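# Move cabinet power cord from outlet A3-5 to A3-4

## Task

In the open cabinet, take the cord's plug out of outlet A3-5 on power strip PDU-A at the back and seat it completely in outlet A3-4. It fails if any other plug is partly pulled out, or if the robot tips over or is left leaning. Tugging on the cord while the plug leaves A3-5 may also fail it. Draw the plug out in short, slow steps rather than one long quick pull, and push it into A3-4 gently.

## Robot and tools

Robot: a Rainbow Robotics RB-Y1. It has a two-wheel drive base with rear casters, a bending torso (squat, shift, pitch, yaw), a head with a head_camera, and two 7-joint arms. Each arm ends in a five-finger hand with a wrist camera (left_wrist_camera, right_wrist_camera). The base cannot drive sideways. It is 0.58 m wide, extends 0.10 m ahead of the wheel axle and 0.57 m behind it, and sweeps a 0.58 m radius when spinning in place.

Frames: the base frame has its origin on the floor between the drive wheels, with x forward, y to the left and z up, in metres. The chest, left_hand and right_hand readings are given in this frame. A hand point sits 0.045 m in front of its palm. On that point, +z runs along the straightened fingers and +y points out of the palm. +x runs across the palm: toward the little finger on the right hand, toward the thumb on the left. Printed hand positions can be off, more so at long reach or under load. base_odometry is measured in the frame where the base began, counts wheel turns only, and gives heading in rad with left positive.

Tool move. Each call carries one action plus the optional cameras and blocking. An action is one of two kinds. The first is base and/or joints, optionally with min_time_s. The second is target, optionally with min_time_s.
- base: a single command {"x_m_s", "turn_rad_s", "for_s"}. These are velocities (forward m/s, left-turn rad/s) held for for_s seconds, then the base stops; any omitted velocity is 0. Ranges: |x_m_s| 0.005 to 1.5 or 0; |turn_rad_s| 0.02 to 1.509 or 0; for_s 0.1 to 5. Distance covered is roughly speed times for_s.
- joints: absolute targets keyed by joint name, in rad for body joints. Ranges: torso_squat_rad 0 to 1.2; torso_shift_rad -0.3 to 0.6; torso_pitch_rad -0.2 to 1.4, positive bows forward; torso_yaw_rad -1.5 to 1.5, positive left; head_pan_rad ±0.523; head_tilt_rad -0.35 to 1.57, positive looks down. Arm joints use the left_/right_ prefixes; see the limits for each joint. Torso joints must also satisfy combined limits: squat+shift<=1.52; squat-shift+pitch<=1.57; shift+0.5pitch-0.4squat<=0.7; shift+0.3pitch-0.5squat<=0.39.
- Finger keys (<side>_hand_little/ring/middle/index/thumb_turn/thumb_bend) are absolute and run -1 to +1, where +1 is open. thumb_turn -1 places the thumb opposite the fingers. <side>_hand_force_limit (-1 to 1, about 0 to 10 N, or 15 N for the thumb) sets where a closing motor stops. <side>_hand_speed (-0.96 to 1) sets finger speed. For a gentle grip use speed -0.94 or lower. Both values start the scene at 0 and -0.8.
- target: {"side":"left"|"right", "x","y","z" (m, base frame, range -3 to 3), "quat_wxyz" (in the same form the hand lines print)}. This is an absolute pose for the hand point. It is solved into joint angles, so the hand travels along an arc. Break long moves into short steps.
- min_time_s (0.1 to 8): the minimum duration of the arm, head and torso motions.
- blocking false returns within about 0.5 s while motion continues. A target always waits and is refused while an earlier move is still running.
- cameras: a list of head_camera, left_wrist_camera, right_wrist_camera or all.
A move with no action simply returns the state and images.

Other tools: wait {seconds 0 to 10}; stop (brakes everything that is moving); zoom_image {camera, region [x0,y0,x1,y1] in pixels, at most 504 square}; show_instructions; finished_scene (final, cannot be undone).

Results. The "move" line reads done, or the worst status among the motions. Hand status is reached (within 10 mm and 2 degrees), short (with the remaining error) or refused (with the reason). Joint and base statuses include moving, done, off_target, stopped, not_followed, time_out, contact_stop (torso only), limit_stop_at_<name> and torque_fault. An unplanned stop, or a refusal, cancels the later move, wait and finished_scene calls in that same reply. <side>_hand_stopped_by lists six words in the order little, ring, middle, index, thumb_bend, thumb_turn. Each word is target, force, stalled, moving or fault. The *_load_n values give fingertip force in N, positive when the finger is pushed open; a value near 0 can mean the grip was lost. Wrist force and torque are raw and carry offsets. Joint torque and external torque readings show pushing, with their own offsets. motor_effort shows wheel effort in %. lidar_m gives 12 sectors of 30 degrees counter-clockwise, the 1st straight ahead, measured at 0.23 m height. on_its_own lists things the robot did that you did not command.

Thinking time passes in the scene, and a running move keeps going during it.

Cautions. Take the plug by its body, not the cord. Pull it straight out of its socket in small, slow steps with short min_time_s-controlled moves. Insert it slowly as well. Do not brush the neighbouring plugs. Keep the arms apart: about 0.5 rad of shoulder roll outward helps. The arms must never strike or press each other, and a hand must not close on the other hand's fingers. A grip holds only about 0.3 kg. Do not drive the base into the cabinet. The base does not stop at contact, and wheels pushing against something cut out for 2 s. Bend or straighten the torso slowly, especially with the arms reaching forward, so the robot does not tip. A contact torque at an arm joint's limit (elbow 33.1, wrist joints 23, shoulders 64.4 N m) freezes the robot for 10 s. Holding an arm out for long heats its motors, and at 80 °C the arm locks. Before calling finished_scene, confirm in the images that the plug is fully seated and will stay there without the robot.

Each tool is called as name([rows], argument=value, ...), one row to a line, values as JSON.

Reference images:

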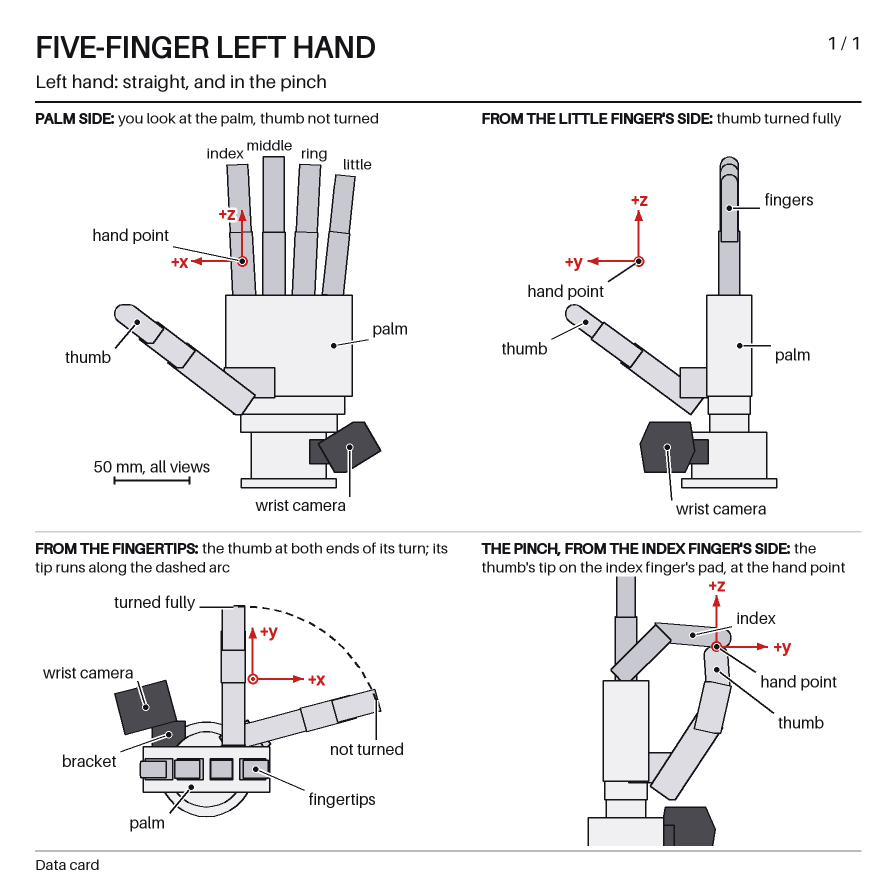

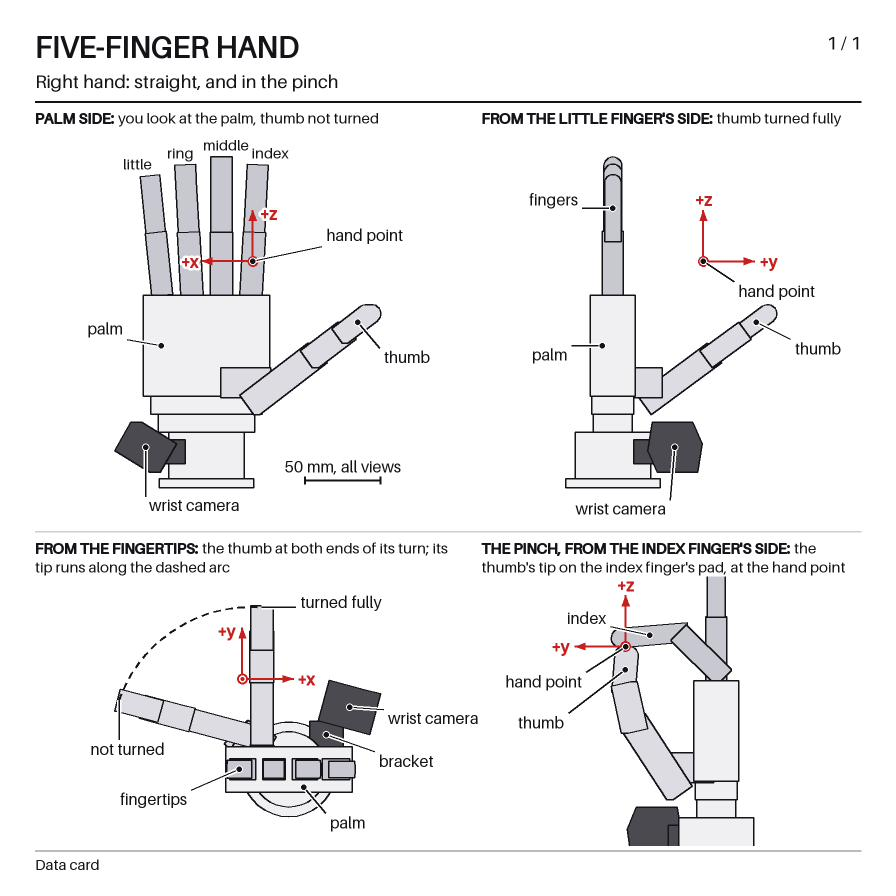

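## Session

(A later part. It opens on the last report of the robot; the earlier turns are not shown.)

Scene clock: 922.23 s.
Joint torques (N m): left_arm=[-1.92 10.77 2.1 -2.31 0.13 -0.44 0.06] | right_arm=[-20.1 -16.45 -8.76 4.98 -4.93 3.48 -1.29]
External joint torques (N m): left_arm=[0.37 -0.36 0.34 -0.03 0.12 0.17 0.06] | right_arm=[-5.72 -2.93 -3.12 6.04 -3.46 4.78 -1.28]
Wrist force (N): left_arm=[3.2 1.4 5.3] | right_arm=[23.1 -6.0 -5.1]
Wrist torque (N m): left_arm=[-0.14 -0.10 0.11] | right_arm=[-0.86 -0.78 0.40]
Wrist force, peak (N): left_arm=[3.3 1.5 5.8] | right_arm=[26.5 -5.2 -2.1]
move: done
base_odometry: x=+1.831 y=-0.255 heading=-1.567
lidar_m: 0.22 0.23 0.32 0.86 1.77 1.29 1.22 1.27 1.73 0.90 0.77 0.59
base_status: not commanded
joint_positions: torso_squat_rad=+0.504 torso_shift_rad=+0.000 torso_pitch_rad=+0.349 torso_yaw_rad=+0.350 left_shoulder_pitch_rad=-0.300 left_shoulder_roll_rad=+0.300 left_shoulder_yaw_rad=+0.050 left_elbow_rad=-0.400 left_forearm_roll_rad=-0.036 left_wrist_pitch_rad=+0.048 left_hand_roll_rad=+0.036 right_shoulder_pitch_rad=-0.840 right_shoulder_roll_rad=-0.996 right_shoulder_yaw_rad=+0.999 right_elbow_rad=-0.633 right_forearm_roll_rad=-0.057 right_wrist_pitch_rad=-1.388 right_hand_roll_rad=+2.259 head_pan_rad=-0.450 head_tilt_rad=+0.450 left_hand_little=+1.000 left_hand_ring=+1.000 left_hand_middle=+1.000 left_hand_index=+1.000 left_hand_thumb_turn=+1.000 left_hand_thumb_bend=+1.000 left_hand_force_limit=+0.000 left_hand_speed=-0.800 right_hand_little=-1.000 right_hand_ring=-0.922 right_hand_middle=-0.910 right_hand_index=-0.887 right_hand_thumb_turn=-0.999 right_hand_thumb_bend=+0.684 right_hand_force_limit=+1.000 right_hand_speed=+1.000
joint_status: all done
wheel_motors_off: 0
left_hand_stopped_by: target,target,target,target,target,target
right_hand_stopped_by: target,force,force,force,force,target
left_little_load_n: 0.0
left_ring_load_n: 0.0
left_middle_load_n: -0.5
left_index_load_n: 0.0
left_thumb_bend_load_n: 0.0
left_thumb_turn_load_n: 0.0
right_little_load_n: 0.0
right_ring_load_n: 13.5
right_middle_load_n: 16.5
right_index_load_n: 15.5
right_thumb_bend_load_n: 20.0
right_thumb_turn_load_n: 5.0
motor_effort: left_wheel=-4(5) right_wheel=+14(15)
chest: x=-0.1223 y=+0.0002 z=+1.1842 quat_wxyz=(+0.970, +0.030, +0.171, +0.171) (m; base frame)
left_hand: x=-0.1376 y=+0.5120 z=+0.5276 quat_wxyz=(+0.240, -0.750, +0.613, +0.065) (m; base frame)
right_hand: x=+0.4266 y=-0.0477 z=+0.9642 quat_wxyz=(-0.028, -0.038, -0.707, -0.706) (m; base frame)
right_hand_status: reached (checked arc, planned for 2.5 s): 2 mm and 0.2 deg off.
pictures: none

move(target={"side": "right", "x": 0.4310, "y": -0.0483, "z": 0.9648, "quat_wxyz": [0.0290, 0.0384, 0.70715, 0.7058]}, min_time_s=2.5)

move(target={"side": "right", "x": 0.4340, "y": -0.0483, "z": 0.9648, "quat_wxyz": [0.0290, 0.0384, 0.70715, 0.7058]}, min_time_s=2.5, cameras=["right_wrist_camera", "head_camera"])

zoom_image(camera="head_camera", region=[430, 250, 550, 400])

zoom_image(camera="right_wrist_camera", region=[200, 130, 280, 230])

Scene clock: 927.43 s.
Joint torques (N m): left_arm=[-1.97 10.66 2.31 -2.1 0.25 -0.59 0.14] | right_arm=[-20.57 -16.74 -8.65 5.32 -4.94 3.8 -1.3]
External joint torques (N m): left_arm=[0.32 -0.47 0.55 0.17 0.24 0.02 0.15] | right_arm=[-5.98 -3.32 -3.2 6.3 -3.45 5.08 -1.3]
Wrist force (N): left_arm=[3.0 1.4 5.5] | right_arm=[24.3 -6.9 -4.6]
Wrist torque (N m): left_arm=[-0.20 -0.09 0.11] | right_arm=[-0.84 -0.85 0.42]
Wrist force, peak (N): left_arm=[3.2 1.6 5.9] | right_arm=[30.8 -4.1 -2.1]
move: done
base_odometry: x=+1.831 y=-0.255 heading=-1.567
lidar_m: 0.22 0.24 0.32 0.86 1.77 1.29 1.22 1.27 1.73 0.91 0.77 0.58
base_status: not commanded
joint_positions: torso_squat_rad=+0.504 torso_shift_rad=+0.000 torso_pitch_rad=+0.349 torso_yaw_rad=+0.350 left_shoulder_pitch_rad=-0.300 left_shoulder_roll_rad=+0.300 left_shoulder_yaw_rad=+0.050 left_elbow_rad=-0.400 left_forearm_roll_rad=-0.036 left_wrist_pitch_rad=+0.048 left_hand_roll_rad=+0.036 right_shoulder_pitch_rad=-0.854 right_shoulder_roll_rad=-0.982 right_shoulder_yaw_rad=+1.002 right_elbow_rad=-0.596 right_forearm_roll_rad=-0.053 right_wrist_pitch_rad=-1.406 right_hand_roll_rad=+2.253 head_pan_rad=-0.450 head_tilt_rad=+0.450 left_hand_little=+1.000 left_hand_ring=+1.000 left_hand_middle=+1.000 left_hand_index=+1.000 left_hand_thumb_turn=+1.000 left_hand_thumb_bend=+1.000 left_hand_force_limit=+0.000 left_hand_speed=-0.800 right_hand_little=-1.000 right_hand_ring=-0.922 right_hand_middle=-0.910 right_hand_index=-0.887 right_hand_thumb_turn=-0.999 right_hand_thumb_bend=+0.684 right_hand_force_limit=+1.000 right_hand_speed=+1.000
joint_status: all done
wheel_motors_off: 0
left_hand_stopped_by: target,target,target,target,target,target
right_hand_stopped_by: target,force,force,force,force,target
left_little_load_n: 0.0
left_ring_load_n: 0.0
left_middle_load_n: 0.0
left_index_load_n: 0.0
left_thumb_bend_load_n: 0.0
left_thumb_turn_load_n: 0.0
right_little_load_n: 0.0
right_ring_load_n: 13.5
right_middle_load_n: 16.0
right_index_load_n: 15.5
right_thumb_bend_load_n: 20.0
right_thumb_turn_load_n: 5.0
motor_effort: left_wheel=-3(5) right_wheel=+14(15)
chest: x=-0.1223 y=+0.0002 z=+1.1842 quat_wxyz=(+0.970, +0.030, +0.171, +0.171) (m; base frame)
left_hand: x=-0.1376 y=+0.5120 z=+0.5276 quat_wxyz=(+0.240, -0.750, +0.613, +0.065) (m; base frame)
right_hand: x=+0.4294 y=-0.0476 z=+0.9642 quat_wxyz=(-0.028, -0.039, -0.707, -0.705) (m; base frame)
right_hand_status: reached (checked arc, planned for 2.5 s): 2 mm and 0.2 deg off.
pictures: none

Scene clock: 930.27 s.
Joint torques (N m): left_arm=[-2.1 10.69 2.32 -2.14 0.12 -0.57 0.29] | right_arm=[-20.55 -16.69 -8.86 5.21 -5.03 3.97 -1.43]
External joint torques (N m): left_arm=[0.19 -0.44 0.56 0.14 0.1 0.04 0.3] | right_arm=[-5.75 -3.4 -3.63 6.11 -3.53 5.24 -1.43]
Wrist force (N): left_arm=[3.3 1.6 5.3] | right_arm=[25.3 -7.5 -4.7]
Wrist torque (N m): left_arm=[-0.16 -0.13 0.13] | right_arm=[-0.95 -0.87 0.33]
Wrist force, peak (N): left_arm=[3.2 1.5 5.9] | right_arm=[33.3 -2.5 -0.2]
move: done
base_odometry: x=+1.831 y=-0.255 heading=-1.567
lidar_m: 0.22 0.23 0.32 0.86 1.76 1.29 1.22 1.28 1.73 0.91 0.77 0.58
base_status: not commanded
joint_positions: torso_squat_rad=+0.504 torso_shift_rad=+0.000 torso_pitch_rad=+0.349 torso_yaw_rad=+0.350 left_shoulder_pitch_rad=-0.300 left_shoulder_roll_rad=+0.300 left_shoulder_yaw_rad=+0.050 left_elbow_rad=-0.400 left_forearm_roll_rad=-0.036 left_wrist_pitch_rad=+0.048 left_hand_roll_rad=+0.036 right_shoulder_pitch_rad=-0.871 right_shoulder_roll_rad=-0.964 right_shoulder_yaw_rad=+1.005 right_elbow_rad=-0.552 right_forearm_roll_rad=-0.048 right_wrist_pitch_rad=-1.426 right_hand_roll_rad=+2.247 head_pan_rad=-0.450 head_tilt_rad=+0.450 left_hand_little=+1.000 left_hand_ring=+1.000 left_hand_middle=+1.000 left_hand_index=+1.000 left_hand_thumb_turn=+1.000 left_hand_thumb_bend=+1.000 left_hand_force_limit=+0.000 left_hand_speed=-0.800 right_hand_little=-1.000 right_hand_ring=-0.922 right_hand_middle=-0.910 right_hand_index=-0.887 right_hand_thumb_turn=-0.999 right_hand_thumb_bend=+0.684 right_hand_force_limit=+1.000 right_hand_speed=+1.000
joint_status: all done
wheel_motors_off: 0
left_hand_stopped_by: target,target,target,target,target,target
right_hand_stopped_by: target,force,force,force,force,target
left_little_load_n: 0.0
left_ring_load_n: 0.0
left_middle_load_n: 0.0
left_index_load_n: 0.0
left_thumb_bend_load_n: -0.5
left_thumb_turn_load_n: 0.0
right_little_load_n: 0.0
right_ring_load_n: 13.5
right_middle_load_n: 16.5
right_index_load_n: 15.5
right_thumb_bend_load_n: 20.0
right_thumb_turn_load_n: 5.0
motor_effort: left_wheel=-3(5) right_wheel=+15(15)
chest: x=-0.1223 y=+0.0002 z=+1.1842 quat_wxyz=(+0.970, +0.030, +0.171, +0.171) (m; base frame)
left_hand: x=-0.1377 y=+0.5120 z=+0.5276 quat_wxyz=(+0.240, -0.750, +0.613, +0.065) (m; base frame)
right_hand: x=+0.4323 y=-0.0476 z=+0.9642 quat_wxyz=(-0.028, -0.039, -0.707, -0.705) (m; base frame)
right_hand_status: reached (checked arc, planned for 2.5 s): 2 mm and 0.2 deg off.
pictures: head_camera, right_wrist_camera
camera_calibration:
head_camera: T_world_to_cam=[[-0.0997496, -0.991053, 0.0886805, -0.116936], [-0.701192, 0.00678034, -0.712941, 1.00693], [0.705961, -0.133298, -0.695594, 0.91493], [0, 0, 0, 1]] pos_world=[0.0484791, -0.00075934, 1.36467]
right_wrist_camera: T_world_to_cam=[[-0.247683, 0.0423078, 0.967917, -0.826778], [0.799597, -0.55521, 0.22888, -0.586069], [0.54708, 0.830634, 0.103687, -0.178777], [0, 0, 0, 1]] pos_world=[0.361646, -0.141914, 0.952928]

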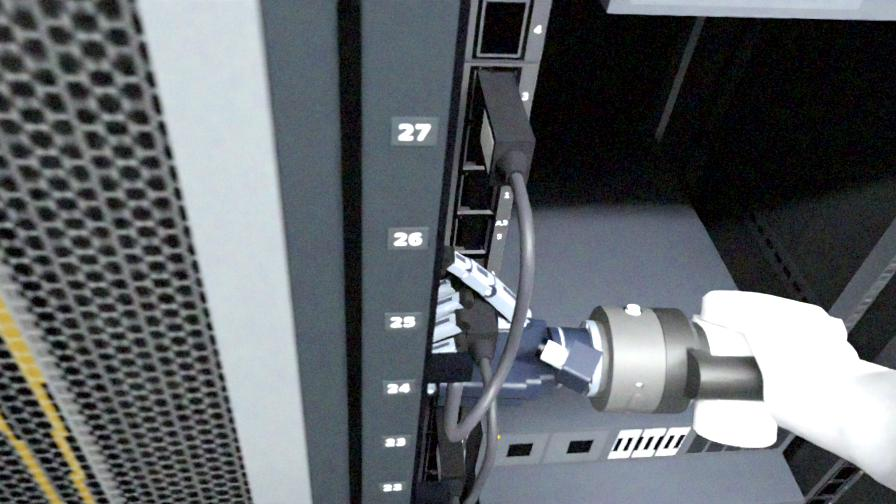

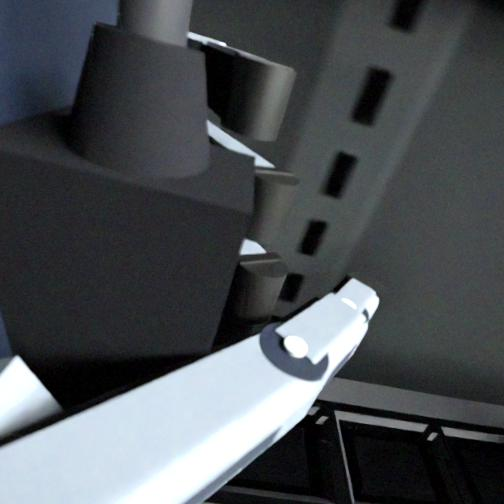

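Scaled by 3.360 from the camera's 896x504 image, which has a finer 1280x720 frame.

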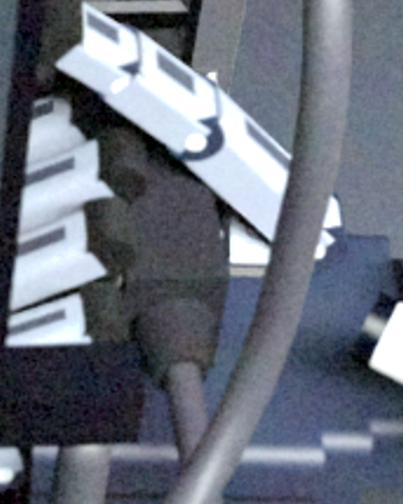

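Scaled by 5.040 from the camera's 504x504 image, which has a finer 720x720 frame.

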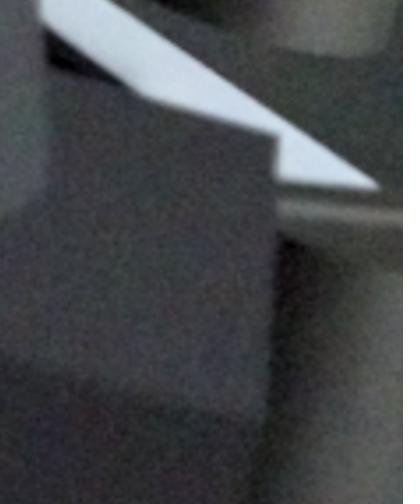

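move(target={"side": "right", "x": 0.4365, "y": -0.0483, "z": 0.9648, "quat_wxyz": [0.0290, 0.0384, 0.70715, 0.7058]}, min_time_s=2.5)

move(target={"side": "right", "x": 0.4385, "y": -0.0483, "z": 0.9648, "quat_wxyz": [0.0290, 0.0384, 0.70715, 0.7058]}, min_time_s=2.5, cameras=["right_wrist_camera"])

Scene clock: 934.93 s.
Joint torques (N m): left_arm=[-1.43 11.14 2.17 -2.2 0.15 -0.5 0.2] | right_arm=[-21.69 -17.3 -8.86 5.61 -5.31 4.6 -1.58]
External joint torques (N m): left_arm=[0.86 0.01 0.42 0.08 0.13 0.11 0.21] | right_arm=[-6.67 -4.15 -3.88 6.41 -3.79 5.87 -1.57]
Wrist force (N): left_arm=[3.2 1.6 5.3] | right_arm=[28.5 -5.2 -5.3]
Wrist torque (N m): left_arm=[-0.15 -0.14 0.12] | right_arm=[-0.73 -1.04 0.42]
Wrist force, peak (N): left_arm=[3.3 1.3 5.9] | right_arm=[36.4 -2.7 -1.8]
move: done
base_odometry: x=+1.831 y=-0.255 heading=-1.567
lidar_m: 0.22 0.22 0.32 0.87 1.77 1.29 1.22 1.28 1.72 0.90 0.77 0.58
base_status: not commanded
joint_positions: torso_squat_rad=+0.504 torso_shift_rad=+0.000 torso_pitch_rad=+0.349 torso_yaw_rad=+0.350 left_shoulder_pitch_rad=-0.300 left_shoulder_roll_rad=+0.300 left_shoulder_yaw_rad=+0.050 left_elbow_rad=-0.400 left_forearm_roll_rad=-0.036 left_wrist_pitch_rad=+0.048 left_hand_roll_rad=+0.036 right_shoulder_pitch_rad=-0.887 right_shoulder_roll_rad=-0.946 right_shoulder_yaw_rad=+1.009 right_elbow_rad=-0.507 right_forearm_roll_rad=-0.043 right_wrist_pitch_rad=-1.449 right_hand_roll_rad=+2.241 head_pan_rad=-0.450 head_tilt_rad=+0.450 left_hand_little=+1.000 left_hand_ring=+1.000 left_hand_middle=+1.000 left_hand_index=+1.000 left_hand_thumb_turn=+1.000 left_hand_thumb_bend=+1.000 left_hand_force_limit=+0.000 left_hand_speed=-0.800 right_hand_little=-1.000 right_hand_ring=-0.922 right_hand_middle=-0.910 right_hand_index=-0.887 right_hand_thumb_turn=-0.999 right_hand_thumb_bend=+0.684 right_hand_force_limit=+1.000 right_hand_speed=+1.000
joint_status: all done
wheel_motors_off: 0
left_hand_stopped_by: target,target,target,target,target,target
right_hand_stopped_by: target,force,force,force,force,target
left_little_load_n: 0.0
left_ring_load_n: 0.0
left_middle_load_n: 0.0
left_index_load_n: 0.0
left_thumb_bend_load_n: 0.0
left_thumb_turn_load_n: 0.0
right_little_load_n: 0.0
right_ring_load_n: 13.5
right_middle_load_n: 16.5
right_index_load_n: 15.5
right_thumb_bend_load_n: 20.0
right_thumb_turn_load_n: 5.0
motor_effort: left_wheel=-4(5) right_wheel=+15(15)
chest: x=-0.1224 y=+0.0002 z=+1.1842 quat_wxyz=(+0.970, +0.030, +0.171, +0.171) (m; base frame)
left_hand: x=-0.1377 y=+0.5120 z=+0.5276 quat_wxyz=(+0.240, -0.750, +0.613, +0.065) (m; base frame)
right_hand: x=+0.4347 y=-0.0475 z=+0.9642 quat_wxyz=(-0.028, -0.039, -0.707, -0.705) (m; base frame)
right_hand_status: reached (checked arc, planned for 2.5 s): 2 mm and 0.2 deg off.
pictures: none

Scene clock: 937.77 s.
Joint torques (N m): left_arm=[-1.87 11.07 2.32 -2.24 0.21 -0.41 0.16] | right_arm=[-23.34 -16.97 -8.8 6.53 -5.94 5.96 -2.1]
External joint torques (N m): left_arm=[0.42 -0.06 0.56 0.03 0.2 0.2 0.16] | right_arm=[-8.14 -3.96 -4.06 7.24 -4.42 7.22 -2.09]
Wrist force (N): left_arm=[3.3 1.4 5.3] | right_arm=[37.2 -4.5 -7.6]
Wrist torque (N m): left_arm=[-0.18 -0.14 0.16] | right_arm=[-0.72 -1.83 0.34]
Wrist force, peak (N): left_arm=[3.5 1.6 5.8] | right_arm=[38.3 -4.1 -6.1]
move: done
base_odometry: x=+1.831 y=-0.255 heading=-1.567
lidar_m: 0.22 0.23 0.31 0.85 1.78 1.29 1.23 1.28 1.73 0.89 0.77 0.58
base_status: not commanded
joint_positions: torso_squat_rad=+0.504 torso_shift_rad=+0.000 torso_pitch_rad=+0.349 torso_yaw_rad=+0.350 left_shoulder_pitch_rad=-0.300 left_shoulder_roll_rad=+0.300 left_shoulder_yaw_rad=+0.050 left_elbow_rad=-0.400 left_forearm_roll_rad=-0.036 left_wrist_pitch_rad=+0.048 left_hand_roll_rad=+0.036 right_shoulder_pitch_rad=-0.902 right_shoulder_roll_rad=-0.928 right_shoulder_yaw_rad=+1.012 right_elbow_rad=-0.463 right_forearm_roll_rad=-0.038 right_wrist_pitch_rad=-1.471 right_hand_roll_rad=+2.237 head_pan_rad=-0.450 head_tilt_rad=+0.450 left_hand_little=+1.000 left_hand_ring=+1.000 left_hand_middle=+1.000 left_hand_index=+1.000 left_hand_thumb_turn=+1.000 left_hand_thumb_bend=+1.000 left_hand_force_limit=+0.000 left_hand_speed=-0.800 right_hand_little=-1.000 right_hand_ring=-0.922 right_hand_middle=-0.910 right_hand_index=-0.887 right_hand_thumb_turn=-0.999 right_hand_thumb_bend=+0.684 right_hand_force_limit=+1.000 right_hand_speed=+1.000
joint_status: all done
wheel_motors_off: 0
left_hand_stopped_by: target,target,target,target,target,target
right_hand_stopped_by: target,force,force,force,force,target
left_little_load_n: 0.0
left_ring_load_n: 0.0
left_middle_load_n: 0.0
left_index_load_n: 0.0
left_thumb_bend_load_n: -0.5
left_thumb_turn_load_n: 0.0
right_little_load_n: 0.0
right_ring_load_n: 13.5
right_middle_load_n: 16.5
right_index_load_n: 15.5
right_thumb_bend_load_n: 20.0
right_thumb_turn_load_n: 4.5
motor_effort: left_wheel=-4(5) right_wheel=+15(15)
chest: x=-0.1224 y=+0.0002 z=+1.1842 quat_wxyz=(+0.970, +0.030, +0.171, +0.171) (m; base frame)
left_hand: x=-0.1377 y=+0.5120 z=+0.5276 quat_wxyz=(+0.240, -0.750, +0.613, +0.065) (m; base frame)
right_hand: x=+0.4364 y=-0.0475 z=+0.9640 quat_wxyz=(-0.027, -0.039, -0.707, -0.705) (m; base frame)
right_hand_status: reached (checked arc, planned for 2.5 s): 2 mm and 0.2 deg off.
pictures: right_wrist_camera
camera_calibration:
right_wrist_camera: T_world_to_cam=[[-0.247253, 0.0425241, 0.968017, -0.825796], [0.799901, -0.554852, 0.228686, -0.589124], [0.546831, 0.830862, 0.103174, -0.18047], [0, 0, 0, 1]] pos_world=[0.365747, -0.141814, 0.95273]

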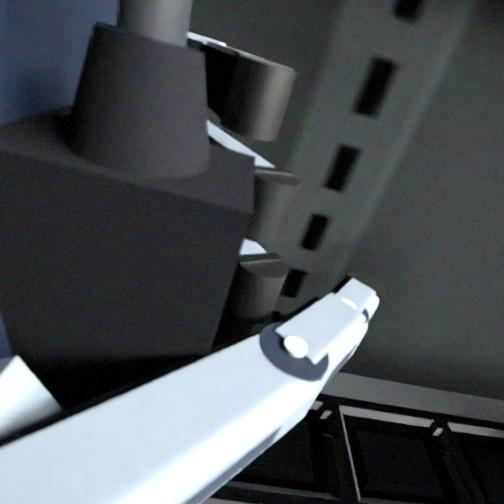

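move(target={"side": "right", "x": 0.4402, "y": -0.0483, "z": 0.9648, "quat_wxyz": [0.0290, 0.0384, 0.70715, 0.7058]}, min_time_s=2.5, cameras=["right_wrist_camera", "head_camera"])

zoom_image(camera="right_wrist_camera", region=[200, 130, 280, 230])

zoom_image(camera="head_camera", region=[450, 290, 520, 390])

Scene clock: 943.27 s.
Joint torques (N m): left_arm=[-1.97 10.87 2.32 -2.25 0.19 -0.73 0.2] | right_arm=[-25.88 -18.23 -10.07 8.45 -7.58 8.84 -3.13]
External joint torques (N m): left_arm=[0.34 -0.25 0.56 0.03 0.17 -0.12 0.21] | right_arm=[-10.5 -5.37 -5.59 9.07 -6.05 10.1 -3.12]
Wrist force (N): left_arm=[3.2 1.7 5.7] | right_arm=[52.5 -2.3 -10.9]
Wrist torque (N m): left_arm=[-0.15 -0.10 0.11] | right_arm=[-0.41 -2.81 0.40]
Wrist force, peak (N): left_arm=[3.2 1.7 6.0] | right_arm=[55.5 0.2 -9.3]
move: done
base_odometry: x=+1.831 y=-0.255 heading=-1.568
lidar_m: 0.22 0.24 0.31 0.87 1.76 1.29 1.23 1.27 1.74 0.90 0.77 0.58
base_status: not commanded
joint_positions: torso_squat_rad=+0.504 torso_shift_rad=-0.001 torso_pitch_rad=+0.349 torso_yaw_rad=+0.350 left_shoulder_pitch_rad=-0.300 left_shoulder_roll_rad=+0.300 left_shoulder_yaw_rad=+0.050 left_elbow_rad=-0.400 left_forearm_roll_rad=-0.036 left_wrist_pitch_rad=+0.048 left_hand_roll_rad=+0.036 right_shoulder_pitch_rad=-0.916 right_shoulder_roll_rad=-0.910 right_shoulder_yaw_rad=+1.015 right_elbow_rad=-0.421 right_forearm_roll_rad=-0.033 right_wrist_pitch_rad=-1.493 right_hand_roll_rad=+2.233 head_pan_rad=-0.450 head_tilt_rad=+0.450 left_hand_little=+1.000 left_hand_ring=+1.000 left_hand_middle=+1.000 left_hand_index=+1.000 left_hand_thumb_turn=+1.000 left_hand_thumb_bend=+1.000 left_hand_force_limit=+0.000 left_hand_speed=-0.800 right_hand_little=-1.000 right_hand_ring=-0.922 right_hand_middle=-0.910 right_hand_index=-0.887 right_hand_thumb_turn=-1.000 right_hand_thumb_bend=+0.684 right_hand_force_limit=+1.000 right_hand_speed=+1.000
joint_status: all done
wheel_motors_off: 0
left_hand_stopped_by: target,target,target,target,target,target
right_hand_stopped_by: target,force,force,force,force,target
left_little_load_n: 0.0
left_ring_load_n: 0.0
left_middle_load_n: 0.0
left_index_load_n: 0.0
left_thumb_bend_load_n: 0.0
left_thumb_turn_load_n: 0.0
right_little_load_n: 0.0
right_ring_load_n: 14.0
right_middle_load_n: 16.5
right_index_load_n: 15.0
right_thumb_bend_load_n: 20.0
right_thumb_turn_load_n: 3.0
motor_effort: left_wheel=-3(4) right_wheel=+20(20)
chest: x=-0.1226 y=+0.0002 z=+1.1842 quat_wxyz=(+0.970, +0.030, +0.171, +0.171) (m; base frame)
left_hand: x=-0.1377 y=+0.5120 z=+0.5276 quat_wxyz=(+0.240, -0.750, +0.613, +0.064) (m; base frame)
right_hand: x=+0.4374 y=-0.0474 z=+0.9638 quat_wxyz=(-0.027, -0.039, -0.708, -0.705) (m; base frame)
right_hand_status: reached (checked arc, planned for 2.5 s): 3 mm and 0.3 deg off.
pictures: head_camera, right_wrist_camera
camera_calibration:
head_camera: T_world_to_cam=[[-0.0997872, -0.991053, 0.0886386, -0.116926], [-0.700986, 0.00679836, -0.713142, 1.00698], [0.706159, -0.133297, -0.695393, 0.914999], [0, 0, 0, 1]] pos_world=[0.0480793, -0.000759378, 1.36477]
right_wrist_camera: T_world_to_cam=[[-0.246845, 0.0425651, 0.96812, -0.825669], [0.800549, -0.554003, 0.228477, -0.589901], [0.546067, 0.831426, 0.102678, -0.180229], [0, 0, 0, 1]] pos_world=[0.366849, -0.141816, 0.952631]

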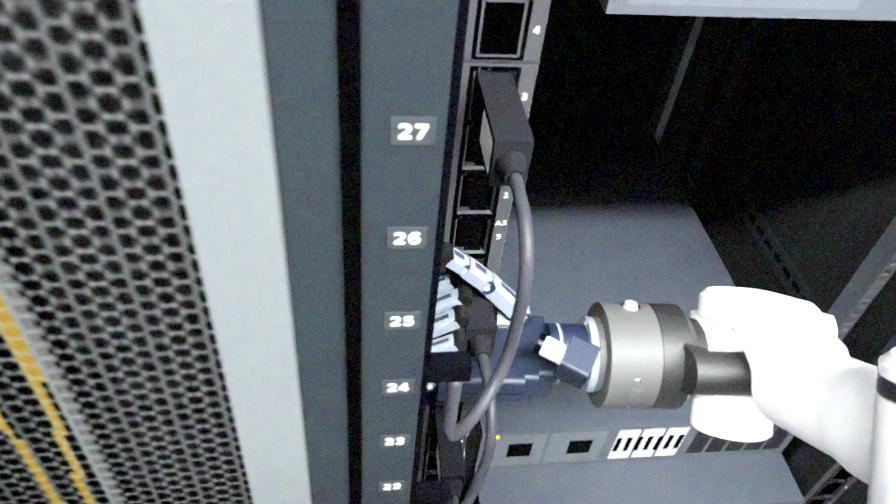

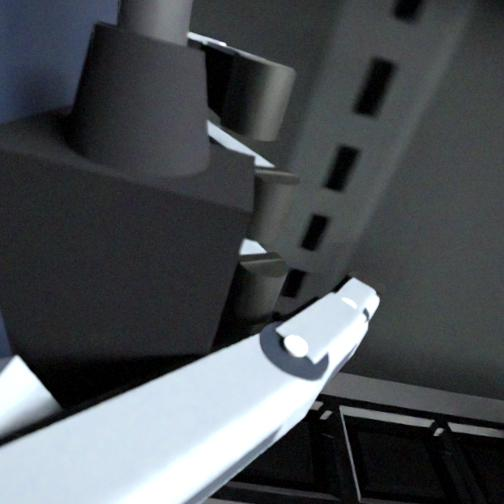

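Scaled by 5.040 from the camera's 504x504 image, which has a finer 720x720 frame.

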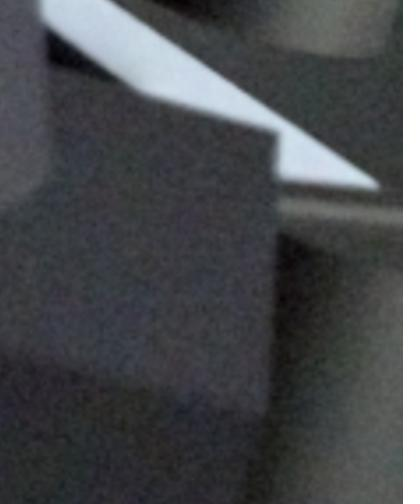

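Scaled by 5.040 from the camera's 896x504 image, which has a finer 1280x720 frame.

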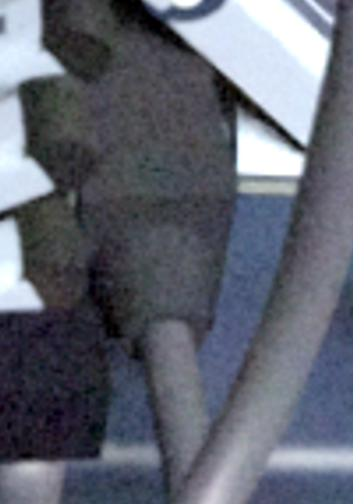

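move(target={"side": "right", "x": 0.4366, "y": -0.0480, "z": 0.9643, "quat_wxyz": [0.0290, 0.0384, 0.70715, 0.7058]}, min_time_s=2)

Scene clock: 949.80 s.
Joint torques (N m): left_arm=[-1.94 10.93 2.18 -2.16 0.21 -0.53 0.18] | right_arm=[-16.39 -16.64 -8.9 3.56 -4.17 4.21 -0.89]
External joint torques (N m): left_arm=[0.36 -0.19 0.42 0.12 0.2 0.08 0.18] | right_arm=[-1.11 -3.74 -4.32 4.22 -2.64 5.47 -0.88]
Wrist force (N): left_arm=[2.9 1.6 5.6] | right_arm=[23.1 -1.6 -6.3]
Wrist torque (N m): left_arm=[-0.16 -0.07 0.09] | right_arm=[-0.26 -0.90 0.22]
Wrist force, peak (N): left_arm=[3.3 1.6 5.9] | right_arm=[53.0 -2.8 -11.5]
move: done
base_odometry: x=+1.831 y=-0.255 heading=-1.568
lidar_m: 0.22 0.23 0.32 0.86 1.77 1.29 1.23 1.27 1.73 0.90 0.77 0.58
base_status: not commanded
joint_positions: torso_squat_rad=+0.504 torso_shift_rad=-0.001 torso_pitch_rad=+0.349 torso_yaw_rad=+0.350 left_shoulder_pitch_rad=-0.300 left_shoulder_roll_rad=+0.300 left_shoulder_yaw_rad=+0.050 left_elbow_rad=-0.400 left_forearm_roll_rad=-0.036 left_wrist_pitch_rad=+0.048 left_hand_roll_rad=+0.036 right_shoulder_pitch_rad=-0.908 right_shoulder_roll_rad=-0.915 right_shoulder_yaw_rad=+1.013 right_elbow_rad=-0.438 right_forearm_roll_rad=-0.036 right_wrist_pitch_rad=-1.487 right_hand_roll_rad=+2.239 head_pan_rad=-0.450 head_tilt_rad=+0.450 left_hand_little=+1.000 left_hand_ring=+1.000 left_hand_middle=+1.000 left_hand_index=+1.000 left_hand_thumb_turn=+1.000 left_hand_thumb_bend=+1.000 left_hand_force_limit=+0.000 left_hand_speed=-0.800 right_hand_little=-1.000 right_hand_ring=-0.922 right_hand_middle=-0.910 right_hand_index=-0.887 right_hand_thumb_turn=-1.000 right_hand_thumb_bend=+0.684 right_hand_force_limit=+1.000 right_hand_speed=+1.000
joint_status: all done
wheel_motors_off: 0
left_hand_stopped_by: target,target,target,target,target,target
right_hand_stopped_by: target,force,force,force,force,target
left_little_load_n: 0.0
left_ring_load_n: 0.0
left_middle_load_n: 0.0
left_index_load_n: 0.0
left_thumb_bend_load_n: 0.0
left_thumb_turn_load_n: 0.0
right_little_load_n: 0.0
right_ring_load_n: 14.0
right_middle_load_n: 16.5
right_index_load_n: 15.5
right_thumb_bend_load_n: 20.0
right_thumb_turn_load_n: 3.5
motor_effort: left_wheel=-2(4) right_wheel=+19(21)
chest: x=-0.1225 y=+0.0002 z=+1.1842 quat_wxyz=(+0.970, +0.030, +0.171, +0.171) (m; base frame)
left_hand: x=-0.1376 y=+0.5120 z=+0.5276 quat_wxyz=(+0.240, -0.750, +0.613, +0.065) (m; base frame)
right_hand: x=+0.4356 y=-0.0472 z=+0.9639 quat_wxyz=(-0.027, -0.037, -0.706, -0.706) (m; base frame)
right_hand_status: reached (checked arc, planned for 2.0 s): 1 mm and 0.3 deg off.
pictures: none

move(target={"side": "right", "x": 0.4352, "y": -0.0476, "z": 0.9640, "quat_wxyz": [0.0290, 0.0384, 0.70715, 0.7058]}, min_time_s=2)

Scene clock: 955.47 s.
Joint torques (N m): left_arm=[-1.73 10.65 2.12 -2.01 0.22 -0.53 0.13] | right_arm=[-15.89 -13.08 -5.3 1.95 -2.92 2.71 -0.67]
External joint torques (N m): left_arm=[0.57 -0.47 0.36 0.27 0.21 0.08 0.14] | right_arm=[-0.62 -0.18 -0.73 2.62 -1.39 3.97 -0.66]
Wrist force (N): left_arm=[2.9 1.0 5.5] | right_arm=[17.4 -1.3 -8.0]
Wrist torque (N m): left_arm=[-0.26 -0.07 0.10] | right_arm=[-0.23 -0.68 0.10]
Wrist force, peak (N): left_arm=[3.4 1.5 6.1] | right_arm=[24.0 -2.2 -6.3]
move: done
base_odometry: x=+1.831 y=-0.255 heading=-1.567
lidar_m: 0.22 0.24 0.32 0.86 1.77 1.29 1.22 1.26 1.73 0.90 0.77 0.58
base_status: not commanded
joint_positions: torso_squat_rad=+0.504 torso_shift_rad=-0.001 torso_pitch_rad=+0.349 torso_yaw_rad=+0.350 left_shoulder_pitch_rad=-0.300 left_shoulder_roll_rad=+0.300 left_shoulder_yaw_rad=+0.050 left_elbow_rad=-0.400 left_forearm_roll_rad=-0.036 left_wrist_pitch_rad=+0.048 left_hand_roll_rad=+0.036 right_shoulder_pitch_rad=-0.908 right_shoulder_roll_rad=-0.915 right_shoulder_yaw_rad=+1.013 right_elbow_rad=-0.438 right_forearm_roll_rad=-0.035 right_wrist_pitch_rad=-1.488 right_hand_roll_rad=+2.239 head_pan_rad=-0.450 head_tilt_rad=+0.450 left_hand_little=+1.000 left_hand_ring=+1.000 left_hand_middle=+1.000 left_hand_index=+1.000 left_hand_thumb_turn=+1.000 left_hand_thumb_bend=+1.000 left_hand_force_limit=+0.000 left_hand_speed=-0.800 right_hand_little=-1.000 right_hand_ring=-0.922 right_hand_middle=-0.910 right_hand_index=-0.887 right_hand_thumb_turn=-1.000 right_hand_thumb_bend=+0.684 right_hand_force_limit=+1.000 right_hand_speed=+1.000
joint_status: all done
wheel_motors_off: 0
left_hand_stopped_by: target,target,target,target,target,target
right_hand_stopped_by: target,force,force,force,force,target
left_little_load_n: 0.0
left_ring_load_n: 0.0
left_middle_load_n: 0.0
left_index_load_n: 0.0
left_thumb_bend_load_n: 0.0
left_thumb_turn_load_n: 0.0
right_little_load_n: 0.0
right_ring_load_n: 14.0
right_middle_load_n: 16.5
right_index_load_n: 15.0
right_thumb_bend_load_n: 20.0
right_thumb_turn_load_n: 3.5
motor_effort: left_wheel=-3(4) right_wheel=+19(19)
chest: x=-0.1224 y=+0.0002 z=+1.1842 quat_wxyz=(+0.970, +0.030, +0.171, +0.171) (m; base frame)
left_hand: x=-0.1376 y=+0.5120 z=+0.5276 quat_wxyz=(+0.240, -0.750, +0.613, +0.065) (m; base frame)
right_hand: x=+0.4352 y=-0.0470 z=+0.9639 quat_wxyz=(-0.027, -0.037, -0.706, -0.707) (m; base frame)
right_hand_status: reached (checked arc, planned for 2.0 s): 1 mm and 0.4 deg off.
pictures: none

move(joints={"right_hand_speed": -0.6, "right_hand_thumb_bend": 1.0})

move(joints={"right_hand_index": -0.7, "right_hand_middle": -0.7, "right_hand_ring": -0.7, "right_hand_little": -0.7}, cameras=["right_wrist_camera", "head_camera"])

Scene clock: 957.53 s.
Joint torques (N m): left_arm=[-2.27 10.79 2.5 -2.05 0.18 -0.55 0.13] | right_arm=[-15.8 -13.74 -5.57 3.06 -3.06 2.83 -0.76]
External joint torques (N m): left_arm=[0.02 -0.33 0.74 0.23 0.16 0.06 0.14] | right_arm=[-0.53 -0.85 -0.99 3.73 -1.53 4.09 -0.75]
Wrist force (N): left_arm=[3.1 1.4 5.5] | right_arm=[13.6 -1.5 -3.2]
Wrist torque (N m): left_arm=[-0.19 -0.10 0.14] | right_arm=[-0.50 -0.26 0.02]
Wrist force, peak (N): left_arm=[3.4 1.3 5.9] | right_arm=[18.9 -2.6 -7.6]
move: done
base_odometry: x=+1.831 y=-0.255 heading=-1.567
lidar_m: 0.22 0.23 0.33 0.87 1.76 1.29 1.22 1.28 1.72 0.91 0.76 0.57
base_status: not commanded
joint_positions: torso_squat_rad=+0.504 torso_shift_rad=+0.000 torso_pitch_rad=+0.349 torso_yaw_rad=+0.350 left_shoulder_pitch_rad=-0.300 left_shoulder_roll_rad=+0.300 left_shoulder_yaw_rad=+0.050 left_elbow_rad=-0.400 left_forearm_roll_rad=-0.036 left_wrist_pitch_rad=+0.048 left_hand_roll_rad=+0.036 right_shoulder_pitch_rad=-0.908 right_shoulder_roll_rad=-0.915 right_shoulder_yaw_rad=+1.013 right_elbow_rad=-0.439 right_forearm_roll_rad=-0.035 right_wrist_pitch_rad=-1.488 right_hand_roll_rad=+2.239 head_pan_rad=-0.450 head_tilt_rad=+0.450 left_hand_little=+1.000 left_hand_ring=+1.000 left_hand_middle=+1.000 left_hand_index=+1.000 left_hand_thumb_turn=+1.000 left_hand_thumb_bend=+1.000 left_hand_force_limit=+0.000 left_hand_speed=-0.800 right_hand_little=-1.000 right_hand_ring=-0.922 right_hand_middle=-0.910 right_hand_index=-0.887 right_hand_thumb_turn=-1.000 right_hand_thumb_bend=+1.000 right_hand_force_limit=+1.000 right_hand_speed=-0.600
joint_status: all done
wheel_motors_off: 0
left_hand_stopped_by: target,target,target,target,target,target
right_hand_stopped_by: target,force,force,force,target,target
left_little_load_n: -0.5
left_ring_load_n: 0.0
left_middle_load_n: -0.5
left_index_load_n: 0.0
left_thumb_bend_load_n: 0.0
left_thumb_turn_load_n: 0.0
right_little_load_n: 0.0
right_ring_load_n: 12.0
right_middle_load_n: 14.5
right_index_load_n: 13.0
right_thumb_bend_load_n: 0.0
right_thumb_turn_load_n: 0.0
motor_effort: left_wheel=-3(4) right_wheel=+16(19)
chest: x=-0.1224 y=+0.0002 z=+1.1842 quat_wxyz=(+0.970, +0.030, +0.171, +0.171) (m; base frame)
left_hand: x=-0.1376 y=+0.5120 z=+0.5276 quat_wxyz=(+0.240, -0.750, +0.613, +0.065) (m; base frame)
right_hand: x=+0.4351 y=-0.0468 z=+0.9639 quat_wxyz=(-0.026, -0.037, -0.706, -0.707) (m; base frame)
pictures: none

Scene clock: 958.30 s.
Joint torques (N m): left_arm=[-1.99 10.57 2.37 -2.19 0.17 -0.41 0.12] | right_arm=[-15.73 -13.63 -5.37 -0.09 -1.97 -1.15 -0.43]
External joint torques (N m): left_arm=[0.28 -0.56 0.61 0.08 0.16 0.2 0.13] | right_arm=[-0.46 -0.74 -0.79 0.57 -0.44 0.11 -0.42]
Wrist force (N): left_arm=[3.0 1.4 5.6] | right_arm=[-2.3 -9.1 -2.5]
Wrist torque (N m): left_arm=[-0.19 -0.08 0.10] | right_arm=[-0.74 0.47 -0.32]
Wrist force, peak (N): left_arm=[3.2 1.7 5.8] | right_arm=[14.3 -1.9 -3.4]
move: done
base_odometry: x=+1.831 y=-0.255 heading=-1.567
lidar_m: 0.22 0.22 0.32 0.87 1.77 1.29 1.23 1.26 1.73 0.89 0.77 0.57
base_status: not commanded
joint_positions: torso_squat_rad=+0.504 torso_shift_rad=+0.000 torso_pitch_rad=+0.350 torso_yaw_rad=+0.350 left_shoulder_pitch_rad=-0.300 left_shoulder_roll_rad=+0.300 left_shoulder_yaw_rad=+0.050 left_elbow_rad=-0.400 left_forearm_roll_rad=-0.036 left_wrist_pitch_rad=+0.048 left_hand_roll_rad=+0.036 right_shoulder_pitch_rad=-0.908 right_shoulder_roll_rad=-0.915 right_shoulder_yaw_rad=+1.013 right_elbow_rad=-0.438 right_forearm_roll_rad=-0.036 right_wrist_pitch_rad=-1.487 right_hand_roll_rad=+2.239 head_pan_rad=-0.450 head_tilt_rad=+0.450 left_hand_little=+1.000 left_hand_ring=+1.000 left_hand_middle=+1.000 left_hand_index=+1.000 left_hand_thumb_turn=+1.000 left_hand_thumb_bend=+1.000 left_hand_force_limit=+0.000 left_hand_speed=-0.800 right_hand_little=-0.700 right_hand_ring=-0.700 right_hand_middle=-0.700 right_hand_index=-0.700 right_hand_thumb_turn=-1.000 right_hand_thumb_bend=+1.000 right_hand_force_limit=+1.000 right_hand_speed=-0.600
joint_status: all done
wheel_motors_off: 0
left_hand_stopped_by: target,target,target,target,target,target
right_hand_stopped_by: target,target,target,target,target,target
left_little_load_n: 0.0
left_ring_load_n: 0.0
left_middle_load_n: 0.0
left_index_load_n: 0.0
left_thumb_bend_load_n: 0.0
left_thumb_turn_load_n: 0.0
right_little_load_n: 0.0
right_ring_load_n: 0.0
right_middle_load_n: 0.0
right_index_load_n: 0.0
right_thumb_bend_load_n: 0.0
right_thumb_turn_load_n: 0.0
motor_effort: left_wheel=-6(7) right_wheel=+8(16)
chest: x=-0.1220 y=+0.0002 z=+1.1841 quat_wxyz=(+0.970, +0.030, +0.171, +0.171) (m; base frame)
left_hand: x=-0.1376 y=+0.5120 z=+0.5276 quat_wxyz=(+0.240, -0.750, +0.613, +0.065) (m; base frame)
right_hand: x=+0.4358 y=-0.0470 z=+0.9634 quat_wxyz=(-0.027, -0.037, -0.706, -0.706) (m; base frame)
pictures: head_camera, right_wrist_camera
camera_calibration:
head_camera: T_world_to_cam=[[-0.0997126, -0.991053, 0.0887233, -0.116948], [-0.701496, 0.00678089, -0.712641, 1.00674], [0.705663, -0.133298, -0.695896, 0.915004], [0, 0, 0, 1]] pos_world=[0.0488788, -0.000759344, 1.36457]
right_wrist_camera: T_world_to_cam=[[-0.24864, 0.0389613, 0.967812, -0.824706], [0.80134, -0.553, 0.228134, -0.588289], [0.544088, 0.83227, 0.106277, -0.18211], [0, 0, 0, 1]] pos_world=[0.365448, -0.141627, 0.951723]

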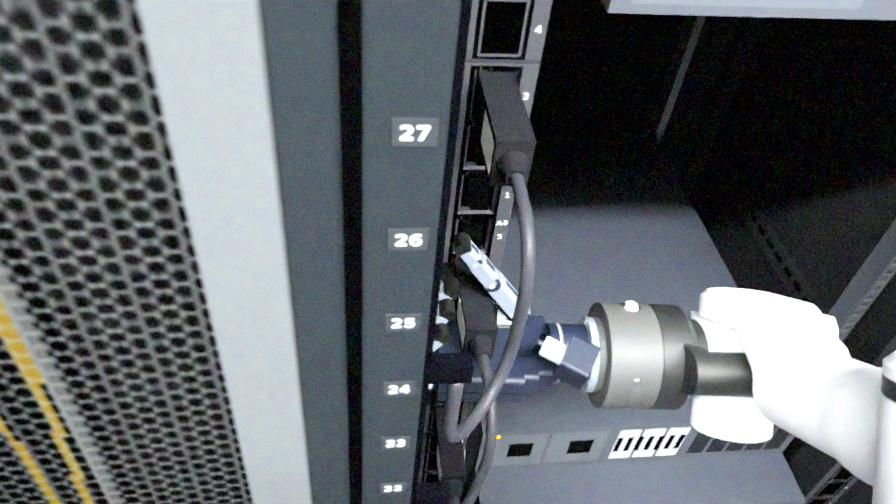

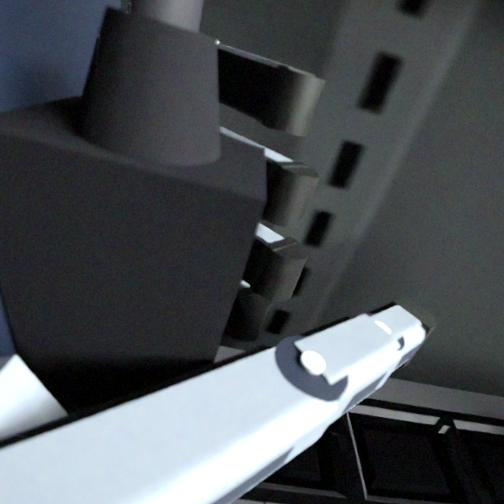

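zoom_image(camera="head_camera", region=[440, 240, 530, 360])

zoom_image(camera="right_wrist_camera", region=[200, 120, 280, 220])

Scaled by 4.200 from the camera's 896x504 image, which has a finer 1280x720 frame.

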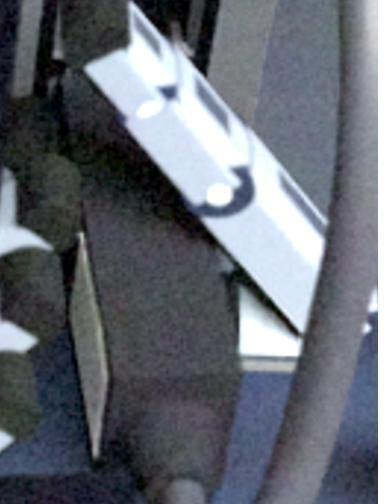

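Scaled by 5.040 from the camera's 504x504 image, which has a finer 720x720 frame.

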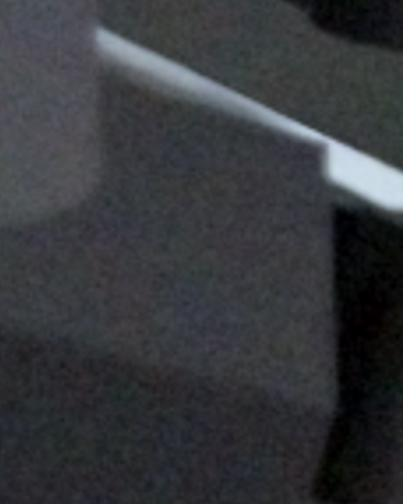

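move(joints={"right_hand_index": -0.5, "right_hand_middle": -0.5, "right_hand_ring": -0.5, "right_hand_little": -0.4})

move(target={"side": "right", "x": 0.4330, "y": -0.0480, "z": 0.9590, "quat_wxyz": [0.0290, 0.0384, 0.70715, 0.7058]}, min_time_s=2)

move(target={"side": "right", "x": 0.4300, "y": -0.0550, "z": 0.9590, "quat_wxyz": [0.0290, 0.0384, 0.70715, 0.7058]}, min_time_s=2, cameras=["right_wrist_camera", "head_camera"])

Scene clock: 968.27 s.
Joint torques (N m): left_arm=[-2.23 10.78 2.15 -2.34 0.1 -0.42 0.1] | right_arm=[-15.95 -13.49 -5.5 -0.2 -1.95 -1.1 -0.26]
External joint torques (N m): left_arm=[0.04 -0.35 0.39 -0.07 0.09 0.18 0.11] | right_arm=[-0.68 -0.6 -0.92 0.47 -0.41 0.16 -0.25]
Wrist force (N): left_arm=[3.1 1.4 5.6] | right_arm=[-2.5 -8.7 -3.1]
Wrist torque (N m): left_arm=[-0.19 -0.10 0.11] | right_arm=[-0.63 0.49 -0.26]
Wrist force, peak (N): left_arm=[3.3 1.7 5.9] | right_arm=[-1.7 -9.7 -3.7]
move: done
base_odometry: x=+1.831 y=-0.255 heading=-1.567
lidar_m: 0.22 0.23 0.33 0.86 1.77 1.29 1.22 1.26 1.73 0.90 0.77 0.58
base_status: not commanded
joint_positions: torso_squat_rad=+0.504 torso_shift_rad=+0.000 torso_pitch_rad=+0.350 torso_yaw_rad=+0.350 left_shoulder_pitch_rad=-0.300 left_shoulder_roll_rad=+0.300 left_shoulder_yaw_rad=+0.050 left_elbow_rad=-0.400 left_forearm_roll_rad=-0.036 left_wrist_pitch_rad=+0.048 left_hand_roll_rad=+0.036 right_shoulder_pitch_rad=-0.908 right_shoulder_roll_rad=-0.915 right_shoulder_yaw_rad=+1.013 right_elbow_rad=-0.438 right_forearm_roll_rad=-0.036 right_wrist_pitch_rad=-1.487 right_hand_roll_rad=+2.239 head_pan_rad=-0.450 head_tilt_rad=+0.450 left_hand_little=+1.000 left_hand_ring=+1.000 left_hand_middle=+1.000 left_hand_index=+1.000 left_hand_thumb_turn=+1.000 left_hand_thumb_bend=+1.000 left_hand_force_limit=+0.000 left_hand_speed=-0.800 right_hand_little=-0.400 right_hand_ring=-0.500 right_hand_middle=-0.500 right_hand_index=-0.500 right_hand_thumb_turn=-1.000 right_hand_thumb_bend=+1.000 right_hand_force_limit=+1.000 right_hand_speed=-0.600
joint_status: all done
wheel_motors_off: 0
left_hand_stopped_by: target,target,target,target,target,target
right_hand_stopped_by: target,target,target,target,target,target
left_little_load_n: 0.0
left_ring_load_n: 0.0
left_middle_load_n: 0.0
left_index_load_n: 0.0
left_thumb_bend_load_n: 0.0
left_thumb_turn_load_n: 0.0
right_little_load_n: 0.0
right_ring_load_n: 0.0
right_middle_load_n: 0.0
right_index_load_n: 0.0
right_thumb_bend_load_n: 0.0
right_thumb_turn_load_n: 0.0
motor_effort: left_wheel=-6(6) right_wheel=+8(9)
chest: x=-0.1220 y=+0.0002 z=+1.1841 quat_wxyz=(+0.970, +0.030, +0.171, +0.171) (m; base frame)
left_hand: x=-0.1376 y=+0.5120 z=+0.5276 quat_wxyz=(+0.240, -0.750, +0.613, +0.065) (m; base frame)
right_hand: x=+0.4358 y=-0.0470 z=+0.9634 quat_wxyz=(-0.027, -0.037, -0.706, -0.706) (m; base frame)
pictures: none

Scene clock: 970.60 s.
Joint torques (N m): left_arm=[-1.92 10.75 2.14 -2.1 0.12 -0.54 0.16] | right_arm=[-13.58 -10.19 -6.4 -1.37 -1.54 -0.96 0.57]
External joint torques (N m): left_arm=[0.35 -0.38 0.38 0.17 0.11 0.06 0.16] | right_arm=[1.51 2.72 -1.83 -0.69 -0.02 0.32 0.58]
Wrist force (N): left_arm=[3.1 1.1 5.9] | right_arm=[-2.8 -6.6 -4.6]
Wrist torque (N m): left_arm=[-0.28 -0.07 0.12] | right_arm=[-0.51 0.49 -0.19]
Wrist force, peak (N): left_arm=[3.5 1.4 5.9] | right_arm=[-1.9 -9.6 -3.2]
move: done
base_odometry: x=+1.831 y=-0.255 heading=-1.567
lidar_m: 0.21 0.24 0.32 0.86 1.77 1.29 1.23 1.28 1.73 0.91 0.76 0.58
base_status: not commanded
joint_positions: torso_squat_rad=+0.504 torso_shift_rad=+0.000 torso_pitch_rad=+0.350 torso_yaw_rad=+0.350 left_shoulder_pitch_rad=-0.300 left_shoulder_roll_rad=+0.300 left_shoulder_yaw_rad=+0.050 left_elbow_rad=-0.400 left_forearm_roll_rad=-0.036 left_wrist_pitch_rad=+0.048 left_hand_roll_rad=+0.036 right_shoulder_pitch_rad=-0.896 right_shoulder_roll_rad=-0.914 right_shoulder_yaw_rad=+1.011 right_elbow_rad=-0.443 right_forearm_roll_rad=-0.038 right_wrist_pitch_rad=-1.483 right_hand_roll_rad=+2.252 head_pan_rad=-0.450 head_tilt_rad=+0.450 left_hand_little=+1.000 left_hand_ring=+1.000 left_hand_middle=+1.000 left_hand_index=+1.000 left_hand_thumb_turn=+1.000 left_hand_thumb_bend=+1.000 left_hand_force_limit=+0.000 left_hand_speed=-0.800 right_hand_little=-0.400 right_hand_ring=-0.500 right_hand_middle=-0.500 right_hand_index=-0.500 right_hand_thumb_turn=-1.000 right_hand_thumb_bend=+1.000 right_hand_force_limit=+1.000 right_hand_speed=-0.600
joint_status: all done
wheel_motors_off: 0
left_hand_stopped_by: target,target,target,target,target,target
right_hand_stopped_by: target,target,target,target,target,target
left_little_load_n: 0.0
left_ring_load_n: 0.0
left_middle_load_n: 0.0
left_index_load_n: 0.0
left_thumb_bend_load_n: 0.0
left_thumb_turn_load_n: 0.0
right_little_load_n: 0.0
right_ring_load_n: 0.0
right_middle_load_n: 0.0
right_index_load_n: 0.0
right_thumb_bend_load_n: 0.0
right_thumb_turn_load_n: 0.5
motor_effort: left_wheel=-5(7) right_wheel=+8(9)
chest: x=-0.1220 y=+0.0002 z=+1.1841 quat_wxyz=(+0.970, +0.030, +0.171, +0.171) (m; base frame)
left_hand: x=-0.1376 y=+0.5120 z=+0.5276 quat_wxyz=(+0.240, -0.750, +0.613, +0.065) (m; base frame)
right_hand: x=+0.4332 y=-0.0482 z=+0.9591 quat_wxyz=(-0.029, -0.038, -0.707, -0.706) (m; base frame)
right_hand_status: reached (checked arc, planned for 2.0 s): 0 mm and 0.0 deg off.
pictures: none

Scene clock: 972.93 s.
Joint torques (N m): left_arm=[-2.02 10.76 2.22 -2.01 0.12 -0.55 0.2] | right_arm=[-13.96 -13.93 -6.98 -1.3 -2.08 -1.65 0.34]
External joint torques (N m): left_arm=[0.25 -0.37 0.46 0.25 0.1 0.06 0.2] | right_arm=[0.81 -0.75 -2.33 -0.66 -0.56 -0.36 0.35]
Wrist force (N): left_arm=[3.5 1.8 5.8] | right_arm=[-1.8 -9.3 -3.2]
Wrist torque (N m): left_arm=[-0.13 -0.15 0.11] | right_arm=[-0.72 0.42 -0.25]
Wrist force, peak (N): left_arm=[3.5 1.8 5.8] | right_arm=[-1.9 -10.0 -3.2]
move: done
base_odometry: x=+1.831 y=-0.255 heading=-1.567
lidar_m: 0.22 0.23 0.32 0.87 1.77 1.30 1.23 1.28 1.73 0.90 0.77 0.57
base_status: not commanded
joint_positions: torso_squat_rad=+0.504 torso_shift_rad=+0.000 torso_pitch_rad=+0.350 torso_yaw_rad=+0.350 left_shoulder_pitch_rad=-0.300 left_shoulder_roll_rad=+0.300 left_shoulder_yaw_rad=+0.050 left_elbow_rad=-0.400 left_forearm_roll_rad=-0.036 left_wrist_pitch_rad=+0.048 left_hand_roll_rad=+0.036 right_shoulder_pitch_rad=-0.880 right_shoulder_roll_rad=-0.931 right_shoulder_yaw_rad=+1.008 right_elbow_rad=-0.460 right_forearm_roll_rad=-0.042 right_wrist_pitch_rad=-1.488 right_hand_roll_rad=+2.256 head_pan_rad=-0.450 head_tilt_rad=+0.450 left_hand_little=+1.000 left_hand_ring=+1.000 left_hand_middle=+1.000 left_hand_index=+1.000 left_hand_thumb_turn=+1.000 left_hand_thumb_bend=+1.000 left_hand_force_limit=+0.000 left_hand_speed=-0.800 right_hand_little=-0.400 right_hand_ring=-0.500 right_hand_middle=-0.500 right_hand_index=-0.500 right_hand_thumb_turn=-1.000 right_hand_thumb_bend=+1.000 right_hand_force_limit=+1.000 right_hand_speed=-0.600
joint_status: all done
wheel_motors_off: 0
left_hand_stopped_by: target,target,target,target,target,target
right_hand_stopped_by: target,target,target,target,target,target
left_little_load_n: 0.0
left_ring_load_n: 0.0
left_middle_load_n: 0.0
left_index_load_n: 0.0
left_thumb_bend_load_n: 0.0
left_thumb_turn_load_n: 0.0
right_little_load_n: 0.0
right_ring_load_n: 0.0
right_middle_load_n: 0.0
right_index_load_n: 0.0
right_thumb_bend_load_n: 0.0
right_thumb_turn_load_n: 0.0
motor_effort: left_wheel=-5(7) right_wheel=+8(9)
chest: x=-0.1220 y=+0.0002 z=+1.1841 quat_wxyz=(+0.970, +0.030, +0.171, +0.171) (m; base frame)
left_hand: x=-0.1376 y=+0.5120 z=+0.5276 quat_wxyz=(+0.240, -0.750, +0.613, +0.065) (m; base frame)
right_hand: x=+0.4300 y=-0.0547 z=+0.9589 quat_wxyz=(-0.028, -0.038, -0.707, -0.706) (m; base frame)
right_hand_status: reached (checked arc, planned for 2.0 s): 0 mm and 0.1 deg off.
pictures: head_camera, right_wrist_camera
camera_calibration:
head_camera: T_world_to_cam=[[-0.0997126, -0.991053, 0.0887233, -0.116948], [-0.701496, 0.00678089, -0.712641, 1.00674], [0.705663, -0.133298, -0.695896, 0.915004], [0, 0, 0, 1]] pos_world=[0.0488788, -0.000759344, 1.36457]
right_wrist_camera: T_world_to_cam=[[-0.250226, 0.0410096, 0.967318, -0.820237], [0.799085, -0.55538, 0.230253, -0.588005], [0.546672, 0.830585, 0.106201, -0.173265], [0, 0, 0, 1]] pos_world=[0.35934, -0.149017, 0.947221]

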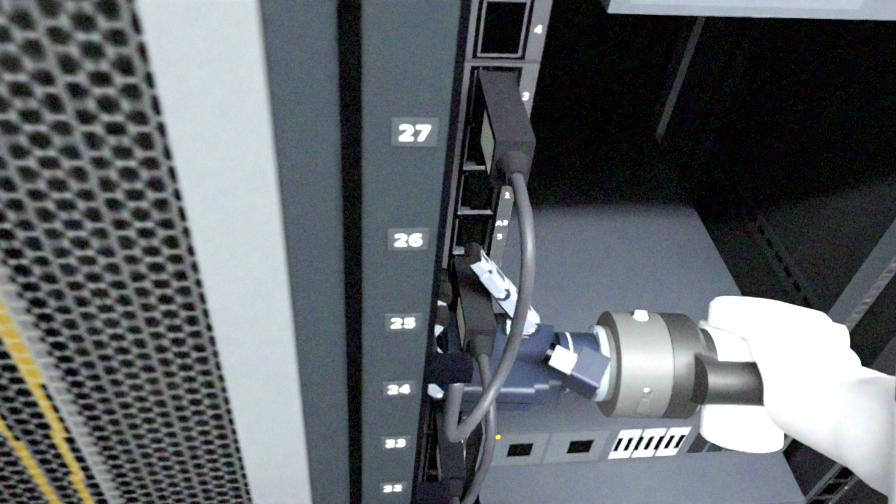

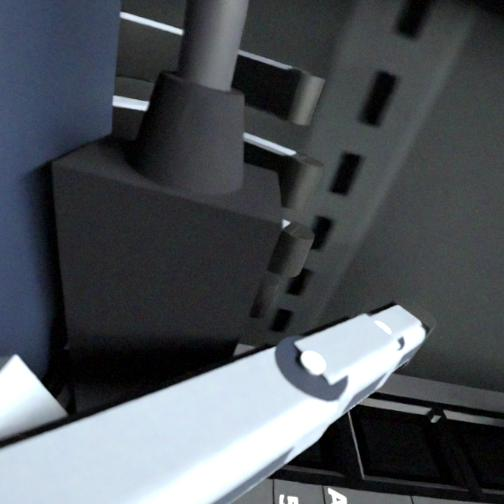

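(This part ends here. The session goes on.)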